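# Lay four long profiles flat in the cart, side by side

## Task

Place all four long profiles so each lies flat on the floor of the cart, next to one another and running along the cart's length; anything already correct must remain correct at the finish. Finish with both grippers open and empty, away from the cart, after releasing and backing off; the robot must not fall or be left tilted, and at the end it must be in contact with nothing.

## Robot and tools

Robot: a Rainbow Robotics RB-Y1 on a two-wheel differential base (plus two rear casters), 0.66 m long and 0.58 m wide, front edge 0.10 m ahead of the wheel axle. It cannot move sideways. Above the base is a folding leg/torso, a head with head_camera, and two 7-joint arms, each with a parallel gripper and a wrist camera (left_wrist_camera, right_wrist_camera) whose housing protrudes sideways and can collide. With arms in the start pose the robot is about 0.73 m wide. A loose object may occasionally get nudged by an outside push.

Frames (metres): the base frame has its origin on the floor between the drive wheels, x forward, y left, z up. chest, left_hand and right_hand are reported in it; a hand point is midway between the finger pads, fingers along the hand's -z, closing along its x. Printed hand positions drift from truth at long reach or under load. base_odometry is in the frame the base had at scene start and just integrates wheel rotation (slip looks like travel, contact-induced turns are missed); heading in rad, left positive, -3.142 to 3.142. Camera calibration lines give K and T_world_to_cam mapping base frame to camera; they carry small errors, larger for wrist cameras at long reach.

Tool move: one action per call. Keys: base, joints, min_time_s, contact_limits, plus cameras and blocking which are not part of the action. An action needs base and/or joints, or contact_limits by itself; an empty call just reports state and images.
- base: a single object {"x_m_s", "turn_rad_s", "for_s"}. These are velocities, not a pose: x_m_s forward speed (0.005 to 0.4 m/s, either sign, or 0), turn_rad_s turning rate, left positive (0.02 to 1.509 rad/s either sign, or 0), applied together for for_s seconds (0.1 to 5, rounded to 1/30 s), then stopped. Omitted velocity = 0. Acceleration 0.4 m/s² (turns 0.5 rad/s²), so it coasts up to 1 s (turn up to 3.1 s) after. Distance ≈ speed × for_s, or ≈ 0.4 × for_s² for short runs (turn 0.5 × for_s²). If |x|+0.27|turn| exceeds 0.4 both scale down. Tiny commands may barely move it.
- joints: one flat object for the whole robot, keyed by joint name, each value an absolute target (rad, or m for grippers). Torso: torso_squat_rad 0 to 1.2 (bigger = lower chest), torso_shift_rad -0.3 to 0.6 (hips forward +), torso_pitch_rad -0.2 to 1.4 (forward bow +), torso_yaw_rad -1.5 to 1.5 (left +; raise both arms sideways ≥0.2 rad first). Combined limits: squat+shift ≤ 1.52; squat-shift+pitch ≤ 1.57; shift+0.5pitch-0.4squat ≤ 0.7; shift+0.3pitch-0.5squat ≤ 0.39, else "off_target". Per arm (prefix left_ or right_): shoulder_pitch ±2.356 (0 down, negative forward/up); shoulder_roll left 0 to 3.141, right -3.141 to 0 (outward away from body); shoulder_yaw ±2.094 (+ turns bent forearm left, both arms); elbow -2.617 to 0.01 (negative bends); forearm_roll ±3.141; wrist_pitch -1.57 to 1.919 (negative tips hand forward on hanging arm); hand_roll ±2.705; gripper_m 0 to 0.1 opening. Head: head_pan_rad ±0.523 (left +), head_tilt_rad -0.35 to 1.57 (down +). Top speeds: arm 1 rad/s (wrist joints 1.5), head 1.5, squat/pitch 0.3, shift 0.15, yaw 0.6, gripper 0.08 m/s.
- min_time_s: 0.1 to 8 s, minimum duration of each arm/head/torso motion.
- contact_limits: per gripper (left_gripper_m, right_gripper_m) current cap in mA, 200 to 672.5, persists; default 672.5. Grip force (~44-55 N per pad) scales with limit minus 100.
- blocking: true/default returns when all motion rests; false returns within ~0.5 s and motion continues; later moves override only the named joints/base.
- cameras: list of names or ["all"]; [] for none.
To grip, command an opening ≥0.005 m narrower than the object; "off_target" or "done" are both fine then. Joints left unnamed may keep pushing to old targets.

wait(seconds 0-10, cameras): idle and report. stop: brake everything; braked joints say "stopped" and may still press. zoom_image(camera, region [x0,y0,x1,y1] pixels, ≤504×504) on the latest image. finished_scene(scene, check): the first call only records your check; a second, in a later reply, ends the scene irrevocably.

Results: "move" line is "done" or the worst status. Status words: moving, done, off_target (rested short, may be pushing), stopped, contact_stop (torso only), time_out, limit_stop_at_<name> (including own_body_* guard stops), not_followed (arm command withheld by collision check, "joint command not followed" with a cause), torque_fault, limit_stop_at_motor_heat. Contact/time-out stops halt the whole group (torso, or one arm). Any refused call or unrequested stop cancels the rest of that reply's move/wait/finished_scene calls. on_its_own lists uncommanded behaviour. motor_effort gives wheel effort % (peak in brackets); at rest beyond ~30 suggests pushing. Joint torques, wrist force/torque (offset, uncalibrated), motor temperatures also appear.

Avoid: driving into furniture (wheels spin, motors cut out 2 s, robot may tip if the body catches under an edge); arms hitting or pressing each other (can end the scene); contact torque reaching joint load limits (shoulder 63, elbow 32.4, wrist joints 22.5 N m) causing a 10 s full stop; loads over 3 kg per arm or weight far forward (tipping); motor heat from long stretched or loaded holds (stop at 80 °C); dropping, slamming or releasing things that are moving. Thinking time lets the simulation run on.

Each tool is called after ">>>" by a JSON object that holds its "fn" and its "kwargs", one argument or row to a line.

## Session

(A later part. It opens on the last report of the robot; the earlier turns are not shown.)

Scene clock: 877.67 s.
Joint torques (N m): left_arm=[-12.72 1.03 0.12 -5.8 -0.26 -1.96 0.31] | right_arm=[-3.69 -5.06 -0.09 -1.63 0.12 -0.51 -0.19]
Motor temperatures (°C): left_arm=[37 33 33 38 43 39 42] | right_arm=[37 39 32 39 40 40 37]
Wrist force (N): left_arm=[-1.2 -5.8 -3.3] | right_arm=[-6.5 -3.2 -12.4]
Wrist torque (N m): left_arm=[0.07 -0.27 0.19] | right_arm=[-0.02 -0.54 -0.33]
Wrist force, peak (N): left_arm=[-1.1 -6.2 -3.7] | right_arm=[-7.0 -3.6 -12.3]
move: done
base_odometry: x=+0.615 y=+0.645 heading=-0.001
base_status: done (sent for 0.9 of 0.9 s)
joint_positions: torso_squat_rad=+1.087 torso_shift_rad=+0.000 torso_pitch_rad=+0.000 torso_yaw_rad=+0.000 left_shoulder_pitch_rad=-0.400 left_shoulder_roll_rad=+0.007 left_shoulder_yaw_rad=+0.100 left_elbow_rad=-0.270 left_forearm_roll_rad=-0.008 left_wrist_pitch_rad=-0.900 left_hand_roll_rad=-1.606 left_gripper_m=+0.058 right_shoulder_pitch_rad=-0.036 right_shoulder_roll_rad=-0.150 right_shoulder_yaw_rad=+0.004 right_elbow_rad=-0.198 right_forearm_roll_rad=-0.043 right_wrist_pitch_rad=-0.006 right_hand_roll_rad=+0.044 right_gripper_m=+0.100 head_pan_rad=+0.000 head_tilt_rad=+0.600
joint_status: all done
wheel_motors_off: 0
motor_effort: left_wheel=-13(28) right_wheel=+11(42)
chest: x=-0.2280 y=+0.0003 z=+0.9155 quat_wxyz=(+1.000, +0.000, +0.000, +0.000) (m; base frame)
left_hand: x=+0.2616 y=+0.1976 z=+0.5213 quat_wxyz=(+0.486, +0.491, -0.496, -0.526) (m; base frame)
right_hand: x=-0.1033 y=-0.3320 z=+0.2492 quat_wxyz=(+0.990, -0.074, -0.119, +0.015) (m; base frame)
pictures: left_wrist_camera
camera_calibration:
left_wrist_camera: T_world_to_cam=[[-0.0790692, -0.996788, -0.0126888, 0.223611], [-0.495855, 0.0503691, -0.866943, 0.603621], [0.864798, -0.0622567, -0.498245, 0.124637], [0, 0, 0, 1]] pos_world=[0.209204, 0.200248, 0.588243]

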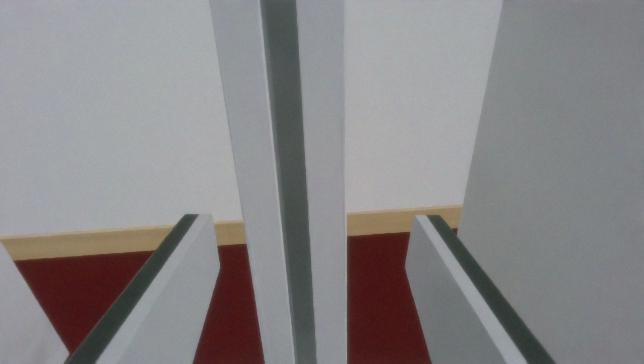

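>>> {"fn": "move", "kwargs": {
  "joints": {"left_shoulder_roll_rad":0.012,"left_hand_roll_rad":-1.601},
  "cameras": []
}}

>>> {"fn": "move", "kwargs": {
  "joints": {"left_gripper_m":0.0},
  "cameras": ["left_wrist_camera"]
}}

>>> {"fn": "move", "kwargs": {
  "joints": {"torso_squat_rad":0.98},
  "cameras": ["left_wrist_camera"]
}}

Scene clock: 882.40 s.
Joint torques (N m): left_arm=[-12.06 1.97 -0.53 -5.95 0.16 -1.96 -0.03] | right_arm=[-3.46 -5.69 0.2 -1.78 0.31 -0.53 -0.49]
Motor temperatures (°C): left_arm=[37 33 33 38 43 39 42] | right_arm=[37 39 32 39 40 40 37]
Wrist force (N): left_arm=[-1.1 -5.8 -3.5] | right_arm=[-6.6 -3.3 -12.3]
Wrist torque (N m): left_arm=[0.06 -0.29 0.20] | right_arm=[0.00 -0.54 -0.33]
Wrist force, peak (N): left_arm=[-0.9 -6.1 -3.8] | right_arm=[-6.6 -3.4 -12.6]
move: done
base_odometry: x=+0.615 y=+0.645 heading=-0.001
base_status: not commanded
joint_positions: torso_squat_rad=+1.087 torso_shift_rad=+0.000 torso_pitch_rad=+0.000 torso_yaw_rad=+0.000 left_shoulder_pitch_rad=-0.400 left_shoulder_roll_rad=+0.012 left_shoulder_yaw_rad=+0.100 left_elbow_rad=-0.270 left_forearm_roll_rad=-0.008 left_wrist_pitch_rad=-0.900 left_hand_roll_rad=-1.601 left_gripper_m=+0.058 right_shoulder_pitch_rad=-0.036 right_shoulder_roll_rad=-0.150 right_shoulder_yaw_rad=+0.004 right_elbow_rad=-0.198 right_forearm_roll_rad=-0.043 right_wrist_pitch_rad=-0.006 right_hand_roll_rad=+0.044 right_gripper_m=+0.100 head_pan_rad=+0.000 head_tilt_rad=+0.600
joint_status: all done
wheel_motors_off: 0
motor_effort: left_wheel=-13(14) right_wheel=+13(13)
chest: x=-0.2280 y=+0.0003 z=+0.9155 quat_wxyz=(+1.000, +0.000, +0.000, +0.000) (m; base frame)
left_hand: x=+0.2619 y=+0.2007 z=+0.5215 quat_wxyz=(+0.486, +0.492, -0.496, -0.525) (m; base frame)
right_hand: x=-0.1033 y=-0.3320 z=+0.2492 quat_wxyz=(+0.990, -0.074, -0.119, +0.015) (m; base frame)
pictures: none
No camera images: "cameras" was empty.

Scene clock: 883.57 s.
Joint torques (N m): left_arm=[-12.57 1.34 -0.55 -6.18 0.04 -2.02 0.2] | right_arm=[-3.68 -4.35 -0.22 -1.87 0.12 -0.39 -0.32]
Motor temperatures (°C): left_arm=[37 33 33 38 43 39 42] | right_arm=[37 39 32 39 40 40 37]
Wrist force (N): left_arm=[-1.0 -5.7 -3.2] | right_arm=[-6.4 -3.4 -12.3]
Wrist torque (N m): left_arm=[0.05 -0.27 0.19] | right_arm=[0.01 -0.52 -0.34]
Wrist force, peak (N): left_arm=[-1.1 -5.8 -3.7] | right_arm=[-6.7 -3.3 -12.6]
move: done
base_odometry: x=+0.615 y=+0.645 heading=-0.001
base_status: not commanded
joint_positions: torso_squat_rad=+1.087 torso_shift_rad=+0.000 torso_pitch_rad=+0.000 torso_yaw_rad=+0.000 left_shoulder_pitch_rad=-0.400 left_shoulder_roll_rad=+0.012 left_shoulder_yaw_rad=+0.100 left_elbow_rad=-0.270 left_forearm_roll_rad=-0.008 left_wrist_pitch_rad=-0.900 left_hand_roll_rad=-1.601 left_gripper_m=+0.001 right_shoulder_pitch_rad=-0.036 right_shoulder_roll_rad=-0.150 right_shoulder_yaw_rad=+0.004 right_elbow_rad=-0.198 right_forearm_roll_rad=-0.043 right_wrist_pitch_rad=-0.006 right_hand_roll_rad=+0.044 right_gripper_m=+0.100 head_pan_rad=+0.000 head_tilt_rad=+0.600
joint_status: all done
wheel_motors_off: 0
motor_effort: left_wheel=-13(14) right_wheel=+12(14)
chest: x=-0.2280 y=+0.0003 z=+0.9155 quat_wxyz=(+1.000, +0.000, +0.000, +0.000) (m; base frame)
left_hand: x=+0.2619 y=+0.2007 z=+0.5215 quat_wxyz=(+0.486, +0.492, -0.496, -0.525) (m; base frame)
right_hand: x=-0.1033 y=-0.3320 z=+0.2492 quat_wxyz=(+0.990, -0.074, -0.119, +0.015) (m; base frame)
pictures: left_wrist_camera
camera_calibration:
left_wrist_camera: T_world_to_cam=[[-0.0771009, -0.996947, -0.01233, 0.22604], [-0.495637, 0.0490557, -0.867143, 0.604102], [0.865101, -0.0607464, -0.497906, 0.124086], [0, 0, 0, 1]] pos_world=[0.209496, 0.203254, 0.588413]

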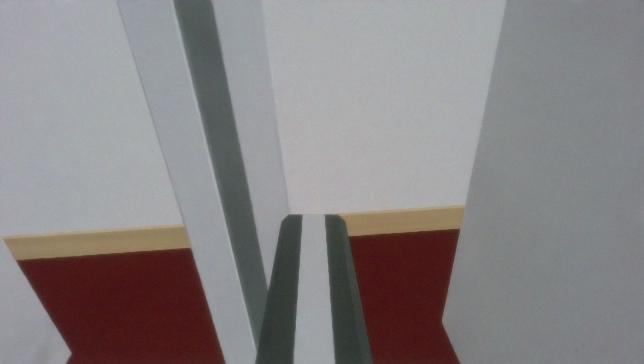

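Scene clock: 884.73 s.
Joint torques (N m): left_arm=[-12.75 2.21 -0.33 -5.91 0.21 -1.82 0.28] | right_arm=[-3.27 -5.06 -0.2 -1.92 0.22 -0.78 -0.24]
Motor temperatures (°C): left_arm=[37 33 33 38 43 39 42] | right_arm=[37 39 32 39 40 40 37]
Wrist force (N): left_arm=[-0.6 -5.8 -3.2] | right_arm=[-6.6 -3.5 -12.4]
Wrist torque (N m): left_arm=[0.06 -0.20 0.17] | right_arm=[0.02 -0.57 -0.32]
Wrist force, peak (N): left_arm=[-0.9 -6.4 -3.4] | right_arm=[-6.8 -3.2 -12.8]
move: done
base_odometry: x=+0.615 y=+0.645 heading=-0.001
base_status: not commanded
joint_positions: torso_squat_rad=+0.980 torso_shift_rad=+0.000 torso_pitch_rad=+0.000 torso_yaw_rad=+0.000 left_shoulder_pitch_rad=-0.400 left_shoulder_roll_rad=+0.012 left_shoulder_yaw_rad=+0.100 left_elbow_rad=-0.270 left_forearm_roll_rad=-0.008 left_wrist_pitch_rad=-0.900 left_hand_roll_rad=-1.601 left_gripper_m=+0.001 right_shoulder_pitch_rad=-0.036 right_shoulder_roll_rad=-0.150 right_shoulder_yaw_rad=+0.004 right_elbow_rad=-0.198 right_forearm_roll_rad=-0.043 right_wrist_pitch_rad=-0.006 right_hand_roll_rad=+0.044 right_gripper_m=+0.100 head_pan_rad=+0.000 head_tilt_rad=+0.600
joint_status: all done
wheel_motors_off: 0
motor_effort: left_wheel=-12(13) right_wheel=+14(16)
chest: x=-0.2279 y=+0.0003 z=+0.9798 quat_wxyz=(+1.000, +0.000, +0.000, +0.000) (m; base frame)
left_hand: x=+0.2619 y=+0.2007 z=+0.5857 quat_wxyz=(+0.486, +0.492, -0.496, -0.525) (m; base frame)
right_hand: x=-0.1034 y=-0.3320 z=+0.3135 quat_wxyz=(+0.990, -0.074, -0.119, +0.015) (m; base frame)
pictures: left_wrist_camera
camera_calibration:
left_wrist_camera: T_world_to_cam=[[-0.0771068, -0.996947, -0.0123188, 0.226834], [-0.495752, 0.049057, -0.867077, 0.659803], [0.865034, -0.0607505, -0.498021, 0.156145], [0, 0, 0, 1]] pos_world=[0.209518, 0.203259, 0.652658]

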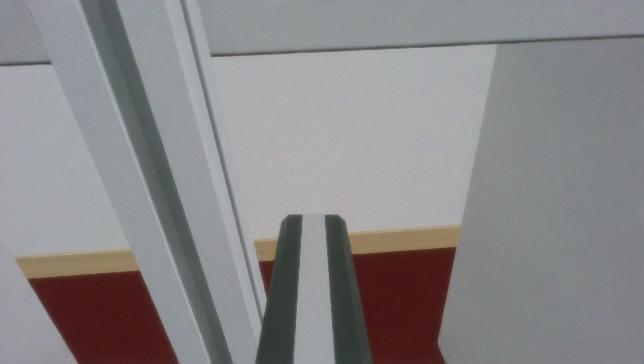

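>>> {"fn": "move", "kwargs": {
  "cameras": ["head_camera","left_wrist_camera"]
}}

Scene clock: 888.57 s.
Joint torques (N m): left_arm=[-13.3 1.28 -0.64 -6.12 -0.09 -2.19 0.12] | right_arm=[-3.85 -5.33 -0.35 -1.68 0.42 -0.63 -0.2]
Motor temperatures (°C): left_arm=[37 33 33 38 43 39 42] | right_arm=[37 39 32 39 40 40 37]
Wrist force (N): left_arm=[-0.6 -6.1 -3.0] | right_arm=[-6.8 -3.5 -12.4]
Wrist torque (N m): left_arm=[0.10 -0.19 0.19] | right_arm=[0.04 -0.58 -0.32]
Wrist force, peak (N): left_arm=[-0.4 -6.3 -3.3] | right_arm=[-6.7 -3.6 -12.7]
base_odometry: x=+0.615 y=+0.645 heading=-0.001
base_status: not commanded
joint_positions: torso_squat_rad=+0.980 torso_shift_rad=+0.000 torso_pitch_rad=+0.000 torso_yaw_rad=+0.000 left_shoulder_pitch_rad=-0.400 left_shoulder_roll_rad=+0.012 left_shoulder_yaw_rad=+0.100 left_elbow_rad=-0.270 left_forearm_roll_rad=-0.008 left_wrist_pitch_rad=-0.900 left_hand_roll_rad=-1.601 left_gripper_m=+0.001 right_shoulder_pitch_rad=-0.036 right_shoulder_roll_rad=-0.150 right_shoulder_yaw_rad=+0.004 right_elbow_rad=-0.198 right_forearm_roll_rad=-0.043 right_wrist_pitch_rad=-0.006 right_hand_roll_rad=+0.044 right_gripper_m=+0.100 head_pan_rad=+0.000 head_tilt_rad=+0.600
joint_status: all done
wheel_motors_off: 0
motor_effort: left_wheel=-13(13) right_wheel=+13(16)
chest: x=-0.2279 y=+0.0003 z=+0.9798 quat_wxyz=(+1.000, +0.000, +0.000, +0.000) (m; base frame)
left_hand: x=+0.2619 y=+0.2007 z=+0.5857 quat_wxyz=(+0.486, +0.492, -0.496, -0.525) (m; base frame)
right_hand: x=-0.1034 y=-0.3320 z=+0.3135 quat_wxyz=(+0.990, -0.074, -0.119, +0.015) (m; base frame)
pictures: head_camera, left_wrist_camera
camera_calibration:
head_camera: T_world_to_cam=[[-0.059612, -0.998221, 0.00142227, -0.00799085], [-0.523447, 0.0300461, -0.851528, 0.953729], [0.84997, -0.0515058, -0.524307, 0.734828], [0, 0, 0, 1]] pos_world=[-0.125832, 0.00121545, 1.19741]
left_wrist_camera: T_world_to_cam=[[-0.0771066, -0.996947, -0.0123187, 0.226834], [-0.495752, 0.0490568, -0.867077, 0.659803], [0.865034, -0.0607504, -0.498021, 0.156145], [0, 0, 0, 1]] pos_world=[0.209518, 0.203259, 0.652658]

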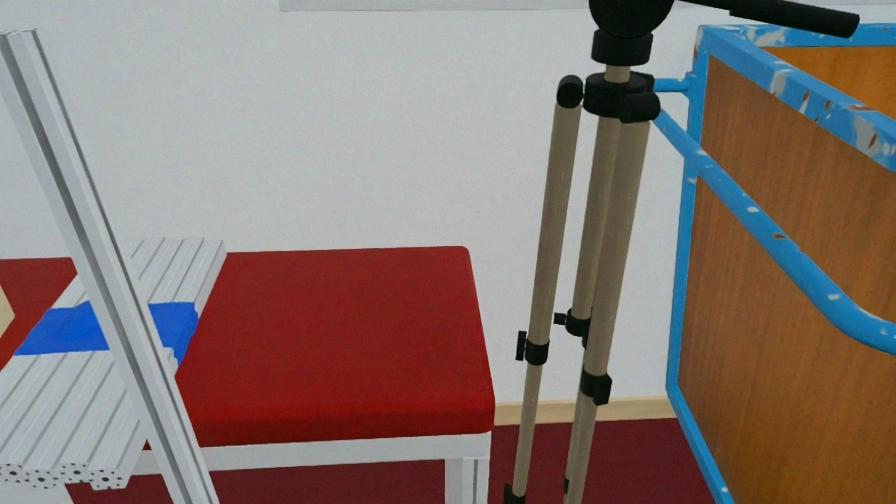

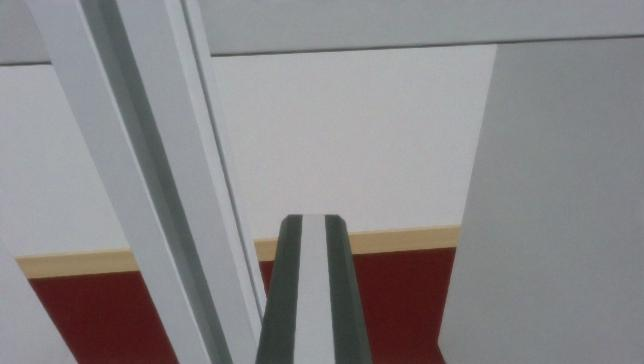

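>>> {"fn": "move", "kwargs": {
  "base": {"x_m_s":-0.2,"for_s":1.6},
  "joints": {"head_pan_rad":0.35,"head_tilt_rad":0.5},
  "cameras": ["head_camera"]
}}

Scene clock: 896.77 s.
Joint torques (N m): left_arm=[-13.21 1.19 0.34 -6.12 0 -1.77 0.41] | right_arm=[-3.81 -4.64 -0.05 -1.99 0.24 -0.56 -0.17]
Motor temperatures (°C): left_arm=[37 33 33 38 43 39 42] | right_arm=[37 39 32 39 40 40 37]
Wrist force (N): left_arm=[-0.9 -5.8 -2.8] | right_arm=[-6.5 -3.4 -12.5]
Wrist torque (N m): left_arm=[0.06 -0.24 0.17] | right_arm=[0.03 -0.54 -0.32]
Wrist force, peak (N): left_arm=[-0.4 -6.3 -3.6] | right_arm=[-6.8 -3.6 -12.7]
move: done
base_odometry: x=+0.295 y=+0.645 heading=-0.003
base_status: done (sent for 1.6 of 1.6 s)
joint_positions: torso_squat_rad=+0.980 torso_shift_rad=+0.000 torso_pitch_rad=+0.000 torso_yaw_rad=+0.000 left_shoulder_pitch_rad=-0.400 left_shoulder_roll_rad=+0.012 left_shoulder_yaw_rad=+0.100 left_elbow_rad=-0.270 left_forearm_roll_rad=-0.008 left_wrist_pitch_rad=-0.900 left_hand_roll_rad=-1.601 left_gripper_m=+0.001 right_shoulder_pitch_rad=-0.036 right_shoulder_roll_rad=-0.150 right_shoulder_yaw_rad=+0.004 right_elbow_rad=-0.198 right_forearm_roll_rad=-0.043 right_wrist_pitch_rad=-0.006 right_hand_roll_rad=+0.044 right_gripper_m=+0.100 head_pan_rad=+0.350 head_tilt_rad=+0.500
joint_status: all done
wheel_motors_off: 0
motor_effort: left_wheel=-18(39) right_wheel=+21(42)
chest: x=-0.2280 y=+0.0003 z=+0.9798 quat_wxyz=(+1.000, +0.000, +0.000, +0.000) (m; base frame)
left_hand: x=+0.2618 y=+0.2007 z=+0.5858 quat_wxyz=(+0.486, +0.492, -0.496, -0.525) (m; base frame)
right_hand: x=-0.1034 y=-0.3320 z=+0.3135 quat_wxyz=(+0.990, -0.074, -0.119, +0.015) (m; base frame)
pictures: head_camera
camera_calibration:
head_camera: T_world_to_cam=[[0.286512, -0.958066, -0.00457141, 0.0703622], [-0.419719, -0.121226, -0.899522, 1.0317], [0.861247, 0.259643, -0.436851, 0.633979], [0, 0, 0, 1]] pos_world=[-0.133148, 0.0278727, 1.20531]

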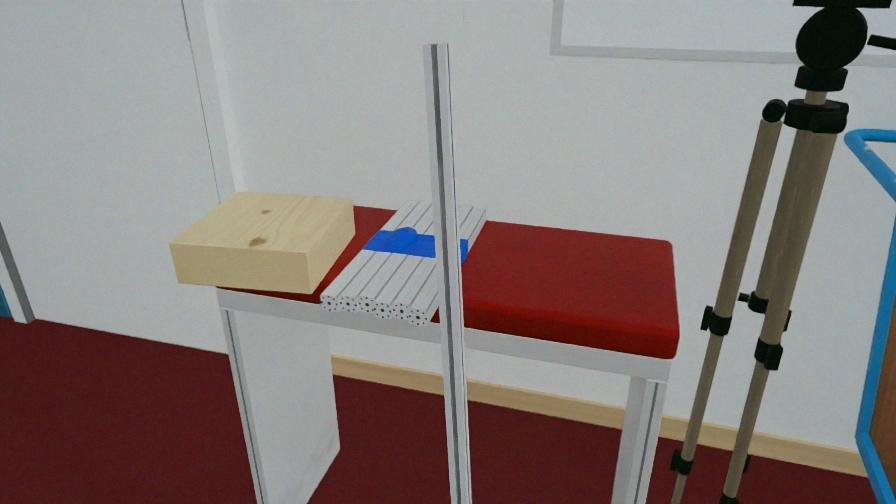

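>>> {"fn": "move", "kwargs": {
  "joints": {"head_pan_rad":0.3,"head_tilt_rad":0.9},
  "cameras": ["head_camera","left_wrist_camera"]
}}

Scene clock: 905.50 s.
Joint torques (N m): left_arm=[-13.83 1.54 -0.02 -6.03 -0.21 -2.15 0.25] | right_arm=[-3.76 -5.51 -0.61 -1.78 0.23 -0.55 -0.22]
Motor temperatures (°C): left_arm=[37 33 33 38 43 39 42] | right_arm=[36 39 32 39 40 40 37]
Wrist force (N): left_arm=[-0.6 -5.6 -3.2] | right_arm=[-6.5 -3.4 -12.3]
Wrist torque (N m): left_arm=[0.01 -0.20 0.17] | right_arm=[0.03 -0.54 -0.33]
Wrist force, peak (N): left_arm=[-0.8 -6.1 -3.7] | right_arm=[-6.8 -3.4 -12.8]
move: done
base_odometry: x=+0.295 y=+0.645 heading=-0.003
base_status: not commanded
joint_positions: torso_squat_rad=+0.980 torso_shift_rad=+0.000 torso_pitch_rad=+0.000 torso_yaw_rad=+0.000 left_shoulder_pitch_rad=-0.400 left_shoulder_roll_rad=+0.012 left_shoulder_yaw_rad=+0.100 left_elbow_rad=-0.270 left_forearm_roll_rad=-0.008 left_wrist_pitch_rad=-0.900 left_hand_roll_rad=-1.601 left_gripper_m=+0.001 right_shoulder_pitch_rad=-0.036 right_shoulder_roll_rad=-0.150 right_shoulder_yaw_rad=+0.004 right_elbow_rad=-0.198 right_forearm_roll_rad=-0.043 right_wrist_pitch_rad=-0.006 right_hand_roll_rad=+0.044 right_gripper_m=+0.100 head_pan_rad=+0.300 head_tilt_rad=+0.900
joint_status: all done
wheel_motors_off: 0
motor_effort: left_wheel=-18(19) right_wheel=+23(23)
chest: x=-0.2280 y=+0.0003 z=+0.9798 quat_wxyz=(+1.000, +0.000, +0.000, +0.000) (m; base frame)
left_hand: x=+0.2618 y=+0.2007 z=+0.5858 quat_wxyz=(+0.486, +0.492, -0.496, -0.525) (m; base frame)
right_hand: x=-0.1034 y=-0.3320 z=+0.3135 quat_wxyz=(+0.990, -0.074, -0.119, +0.015) (m; base frame)
pictures: head_camera, left_wrist_camera
camera_calibration:
head_camera: T_world_to_cam=[[0.240792, -0.970391, 0.0189745, 0.0331656], [-0.727026, -0.193286, -0.658842, 0.684438], [0.643003, 0.144849, -0.752042, 0.960958], [0, 0, 0, 1]] pos_world=[-0.12828, 0.0252823, 1.17299]
left_wrist_camera: T_world_to_cam=[[-0.0770735, -0.996949, -0.0123398, 0.226848], [-0.495606, 0.0490483, -0.867161, 0.659852], [0.865121, -0.0607195, -0.497874, 0.15613], [0, 0, 0, 1]] pos_world=[0.209439, 0.203272, 0.652731]

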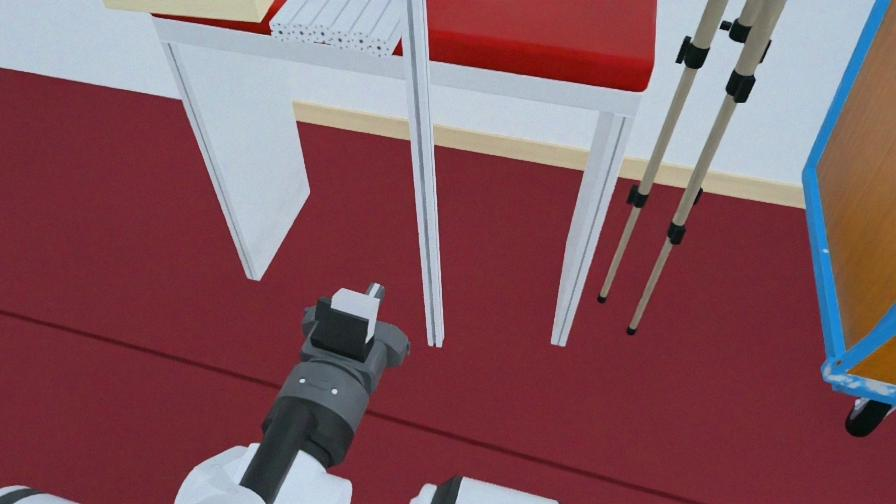

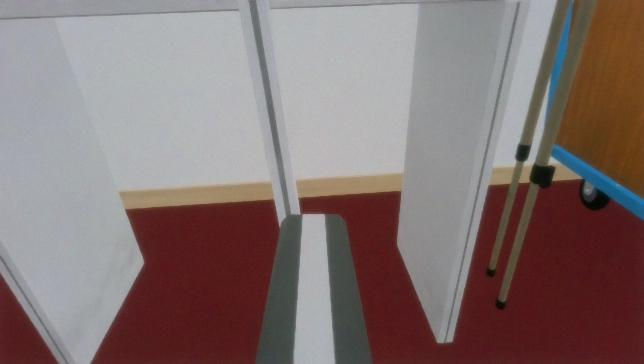

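>>> {"fn": "move", "kwargs": {
  "joints": {"torso_squat_rad":1.087,"left_shoulder_roll_rad":0.078,"left_hand_roll_rad":-1.47,"left_gripper_m":0.06,"head_tilt_rad":0.7},
  "cameras": []
}}

>>> {"fn": "move", "kwargs": {
  "base": {"x_m_s":0.15,"for_s":1.5333},
  "cameras": ["left_wrist_camera","head_camera"]
}}

Scene clock: 916.47 s.
Joint torques (N m): left_arm=[-13.58 1.6 0.02 -5.61 -0.12 -1.95 -0.18] | right_arm=[-3.88 -4.97 0.2 -1.67 0.19 -0.65 -0.13]
Motor temperatures (°C): left_arm=[37 33 33 38 43 39 42] | right_arm=[36 39 32 39 40 40 37]
Wrist force (N): left_arm=[-1.2 -5.9 -3.5] | right_arm=[-6.6 -3.6 -12.2]
Wrist torque (N m): left_arm=[0.07 -0.26 0.23] | right_arm=[0.04 -0.55 -0.32]
Wrist force, peak (N): left_arm=[-1.0 -6.3 -3.3] | right_arm=[-6.8 -3.3 -12.8]
move: done
base_odometry: x=+0.295 y=+0.645 heading=-0.003
base_status: not commanded
joint_positions: torso_squat_rad=+1.087 torso_shift_rad=+0.000 torso_pitch_rad=+0.000 torso_yaw_rad=+0.000 left_shoulder_pitch_rad=-0.400 left_shoulder_roll_rad=+0.078 left_shoulder_yaw_rad=+0.100 left_elbow_rad=-0.270 left_forearm_roll_rad=-0.008 left_wrist_pitch_rad=-0.900 left_hand_roll_rad=-1.470 left_gripper_m=+0.060 right_shoulder_pitch_rad=-0.036 right_shoulder_roll_rad=-0.150 right_shoulder_yaw_rad=+0.004 right_elbow_rad=-0.198 right_forearm_roll_rad=-0.043 right_wrist_pitch_rad=-0.006 right_hand_roll_rad=+0.044 right_gripper_m=+0.100 head_pan_rad=+0.300 head_tilt_rad=+0.700
joint_status: all done
wheel_motors_off: 0
motor_effort: left_wheel=-20(20) right_wheel=+21(21)
chest: x=-0.2281 y=+0.0003 z=+0.9155 quat_wxyz=(+1.000, +0.000, +0.000, +0.000) (m; base frame)
left_hand: x=+0.2660 y=+0.2414 z=+0.5260 quat_wxyz=(+0.509, +0.482, -0.509, -0.500) (m; base frame)
right_hand: x=-0.1034 y=-0.3320 z=+0.2492 quat_wxyz=(+0.990, -0.074, -0.119, +0.015) (m; base frame)
pictures: none
No camera images: "cameras" was empty.

Scene clock: 918.90 s.
Joint torques (N m): left_arm=[-12.83 2.83 0.03 -5.78 0.01 -1.72 -0.02] | right_arm=[-3.33 -4.9 0 -1.72 0.26 -0.48 -0.23]
Motor temperatures (°C): left_arm=[37 33 33 38 43 39 42] | right_arm=[36 39 32 39 40 40 37]
Wrist force (N): left_arm=[-1.1 -5.7 -3.2] | right_arm=[-6.3 -3.2 -12.1]
Wrist torque (N m): left_arm=[0.06 -0.24 0.23] | right_arm=[0.00 -0.52 -0.33]
Wrist force, peak (N): left_arm=[-1.5 -6.1 -3.7] | right_arm=[-6.6 -3.3 -12.7]
move: done
base_odometry: x=+0.525 y=+0.645 heading=-0.003
base_status: done (sent for 1.53 of 1.53 s)
joint_positions: torso_squat_rad=+1.087 torso_shift_rad=+0.000 torso_pitch_rad=+0.000 torso_yaw_rad=+0.000 left_shoulder_pitch_rad=-0.400 left_shoulder_roll_rad=+0.078 left_shoulder_yaw_rad=+0.100 left_elbow_rad=-0.270 left_forearm_roll_rad=-0.008 left_wrist_pitch_rad=-0.900 left_hand_roll_rad=-1.470 left_gripper_m=+0.060 right_shoulder_pitch_rad=-0.036 right_shoulder_roll_rad=-0.150 right_shoulder_yaw_rad=+0.004 right_elbow_rad=-0.198 right_forearm_roll_rad=-0.043 right_wrist_pitch_rad=-0.006 right_hand_roll_rad=+0.044 right_gripper_m=+0.100 head_pan_rad=+0.300 head_tilt_rad=+0.700
joint_status: not commanded
wheel_motors_off: 0
motor_effort: left_wheel=-12(45) right_wheel=+13(48)
chest: x=-0.2280 y=+0.0003 z=+0.9155 quat_wxyz=(+1.000, +0.000, +0.000, +0.000) (m; base frame)
left_hand: x=+0.2661 y=+0.2414 z=+0.5259 quat_wxyz=(+0.509, +0.482, -0.509, -0.500) (m; base frame)
right_hand: x=-0.1033 y=-0.3320 z=+0.2492 quat_wxyz=(+0.990, -0.074, -0.119, +0.015) (m; base frame)
pictures: head_camera, left_wrist_camera
camera_calibration:
head_camera: T_world_to_cam=[[0.238414, -0.971136, 0.00732228, 0.0468744], [-0.587729, -0.150281, -0.794978, 0.822665], [0.773132, 0.18523, -0.606594, 0.77708], [0, 0, 0, 1]] pos_world=[-0.128457, 0.025214, 1.12503]
left_wrist_camera: T_world_to_cam=[[-0.0503186, -0.997097, 0.0571492, 0.223382], [-0.49157, -0.0250848, -0.870477, 0.626595], [0.869383, -0.071894, -0.488881, 0.121954], [0, 0, 0, 1]] pos_world=[0.213232, 0.247219, 0.592291]

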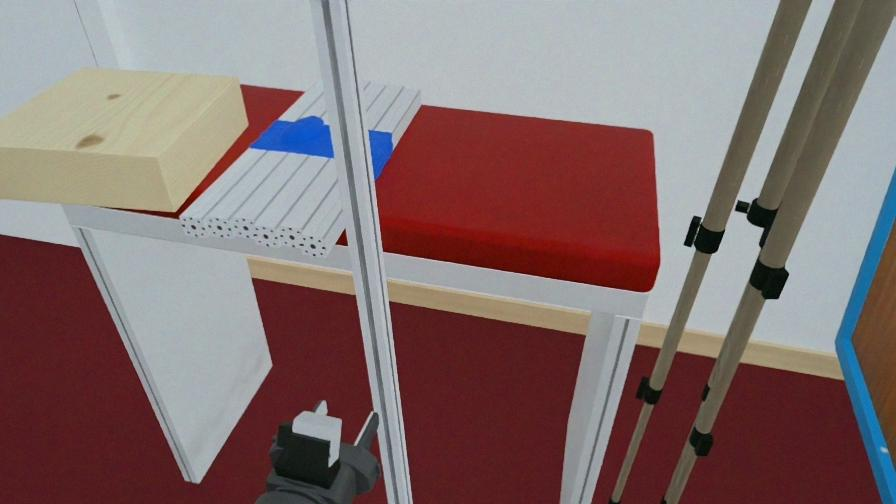

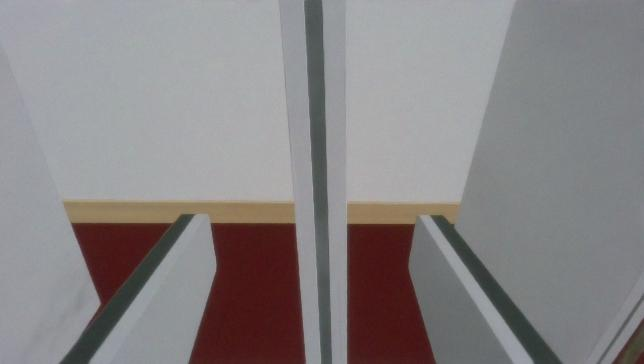

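>>> {"fn": "move", "kwargs": {
  "joints": {"left_shoulder_roll_rad":0.07,"left_hand_roll_rad":-1.478},
  "base": {"x_m_s":0.08,"for_s":0.75},
  "cameras": ["left_wrist_camera"]
}}

Scene clock: 927.33 s.
Joint torques (N m): left_arm=[-13.76 2.65 -0.12 -6.05 0.02 -1.91 -0.04] | right_arm=[-3.52 -4.92 -0.17 -1.75 0.18 -0.6 -0.37]
Motor temperatures (°C): left_arm=[37 33 33 38 43 39 42] | right_arm=[36 39 32 39 39 40 37]
Wrist force (N): left_arm=[-1.5 -5.9 -3.4] | right_arm=[-6.5 -3.3 -12.2]
Wrist torque (N m): left_arm=[0.09 -0.29 0.23] | right_arm=[-0.01 -0.54 -0.34]
Wrist force, peak (N): left_arm=[-1.6 -6.3 -3.3] | right_arm=[-6.5 -3.4 -12.7]
move: done
base_odometry: x=+0.586 y=+0.645 heading=-0.004
base_status: done (sent for 0.77 of 0.77 s)
joint_positions: torso_squat_rad=+1.087 torso_shift_rad=+0.000 torso_pitch_rad=+0.000 torso_yaw_rad=+0.000 left_shoulder_pitch_rad=-0.400 left_shoulder_roll_rad=+0.070 left_shoulder_yaw_rad=+0.100 left_elbow_rad=-0.270 left_forearm_roll_rad=-0.008 left_wrist_pitch_rad=-0.900 left_hand_roll_rad=-1.478 left_gripper_m=+0.060 right_shoulder_pitch_rad=-0.036 right_shoulder_roll_rad=-0.150 right_shoulder_yaw_rad=+0.004 right_elbow_rad=-0.198 right_forearm_roll_rad=-0.043 right_wrist_pitch_rad=-0.006 right_hand_roll_rad=+0.044 right_gripper_m=+0.100 head_pan_rad=+0.300 head_tilt_rad=+0.700
joint_status: all done
wheel_motors_off: 0
motor_effort: left_wheel=-15(28) right_wheel=+15(50)
chest: x=-0.2280 y=+0.0003 z=+0.9155 quat_wxyz=(+1.000, +0.000, +0.000, +0.000) (m; base frame)
left_hand: x=+0.2656 y=+0.2363 z=+0.5252 quat_wxyz=(+0.508, +0.481, -0.509, -0.501) (m; base frame)
right_hand: x=-0.1033 y=-0.3320 z=+0.2492 quat_wxyz=(+0.990, -0.074, -0.119, +0.015) (m; base frame)
pictures: left_wrist_camera
camera_calibration:
left_wrist_camera: T_world_to_cam=[[-0.0534076, -0.996962, 0.0566904, 0.21942], [-0.492488, -0.023089, -0.870013, 0.625169], [0.868679, -0.0743846, -0.489759, 0.122903], [0, 0, 0, 1]] pos_world=[0.212844, 0.24233, 0.591659]

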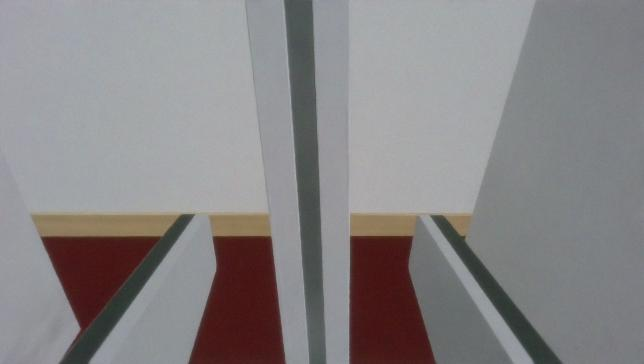

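>>> {"fn": "move", "kwargs": {
  "base": {"x_m_s":0.08,"for_s":0.4},
  "cameras": ["left_wrist_camera"]
}}

Scene clock: 932.13 s.
Joint torques (N m): left_arm=[-13.61 2.37 -0.23 -6.04 -0.13 -1.97 0.04] | right_arm=[-3.54 -4.58 0.06 -1.74 0.23 -0.62 -0.32]
Motor temperatures (°C): left_arm=[37 33 33 38 43 39 42] | right_arm=[36 39 32 39 39 40 37]
Wrist force (N): left_arm=[-1.0 -5.8 -3.0] | right_arm=[-6.4 -3.7 -12.3]
Wrist torque (N m): left_arm=[0.09 -0.25 0.25] | right_arm=[0.04 -0.52 -0.34]
Wrist force, peak (N): left_arm=[-1.3 -6.2 -3.6] | right_arm=[-6.5 -3.5 -12.7]
move: done
base_odometry: x=+0.618 y=+0.645 heading=-0.004
base_status: done (sent for 0.4 of 0.4 s)
joint_positions: torso_squat_rad=+1.087 torso_shift_rad=+0.000 torso_pitch_rad=+0.000 torso_yaw_rad=+0.000 left_shoulder_pitch_rad=-0.400 left_shoulder_roll_rad=+0.070 left_shoulder_yaw_rad=+0.100 left_elbow_rad=-0.270 left_forearm_roll_rad=-0.008 left_wrist_pitch_rad=-0.900 left_hand_roll_rad=-1.478 left_gripper_m=+0.060 right_shoulder_pitch_rad=-0.036 right_shoulder_roll_rad=-0.150 right_shoulder_yaw_rad=+0.004 right_elbow_rad=-0.198 right_forearm_roll_rad=-0.043 right_wrist_pitch_rad=-0.006 right_hand_roll_rad=+0.044 right_gripper_m=+0.100 head_pan_rad=+0.300 head_tilt_rad=+0.700
joint_status: not commanded
wheel_motors_off: 0
motor_effort: left_wheel=-14(27) right_wheel=+12(44)
chest: x=-0.2280 y=+0.0003 z=+0.9155 quat_wxyz=(+1.000, +0.000, +0.000, +0.000) (m; base frame)
left_hand: x=+0.2656 y=+0.2364 z=+0.5252 quat_wxyz=(+0.508, +0.481, -0.509, -0.501) (m; base frame)
right_hand: x=-0.1033 y=-0.3320 z=+0.2492 quat_wxyz=(+0.990, -0.074, -0.119, +0.015) (m; base frame)
pictures: left_wrist_camera
camera_calibration:
left_wrist_camera: T_world_to_cam=[[-0.0534055, -0.996962, 0.0566901, 0.219421], [-0.492486, -0.0230899, -0.870014, 0.625167], [0.86868, -0.0743826, -0.489757, 0.122903], [0, 0, 0, 1]] pos_world=[0.212841, 0.242331, 0.591658]

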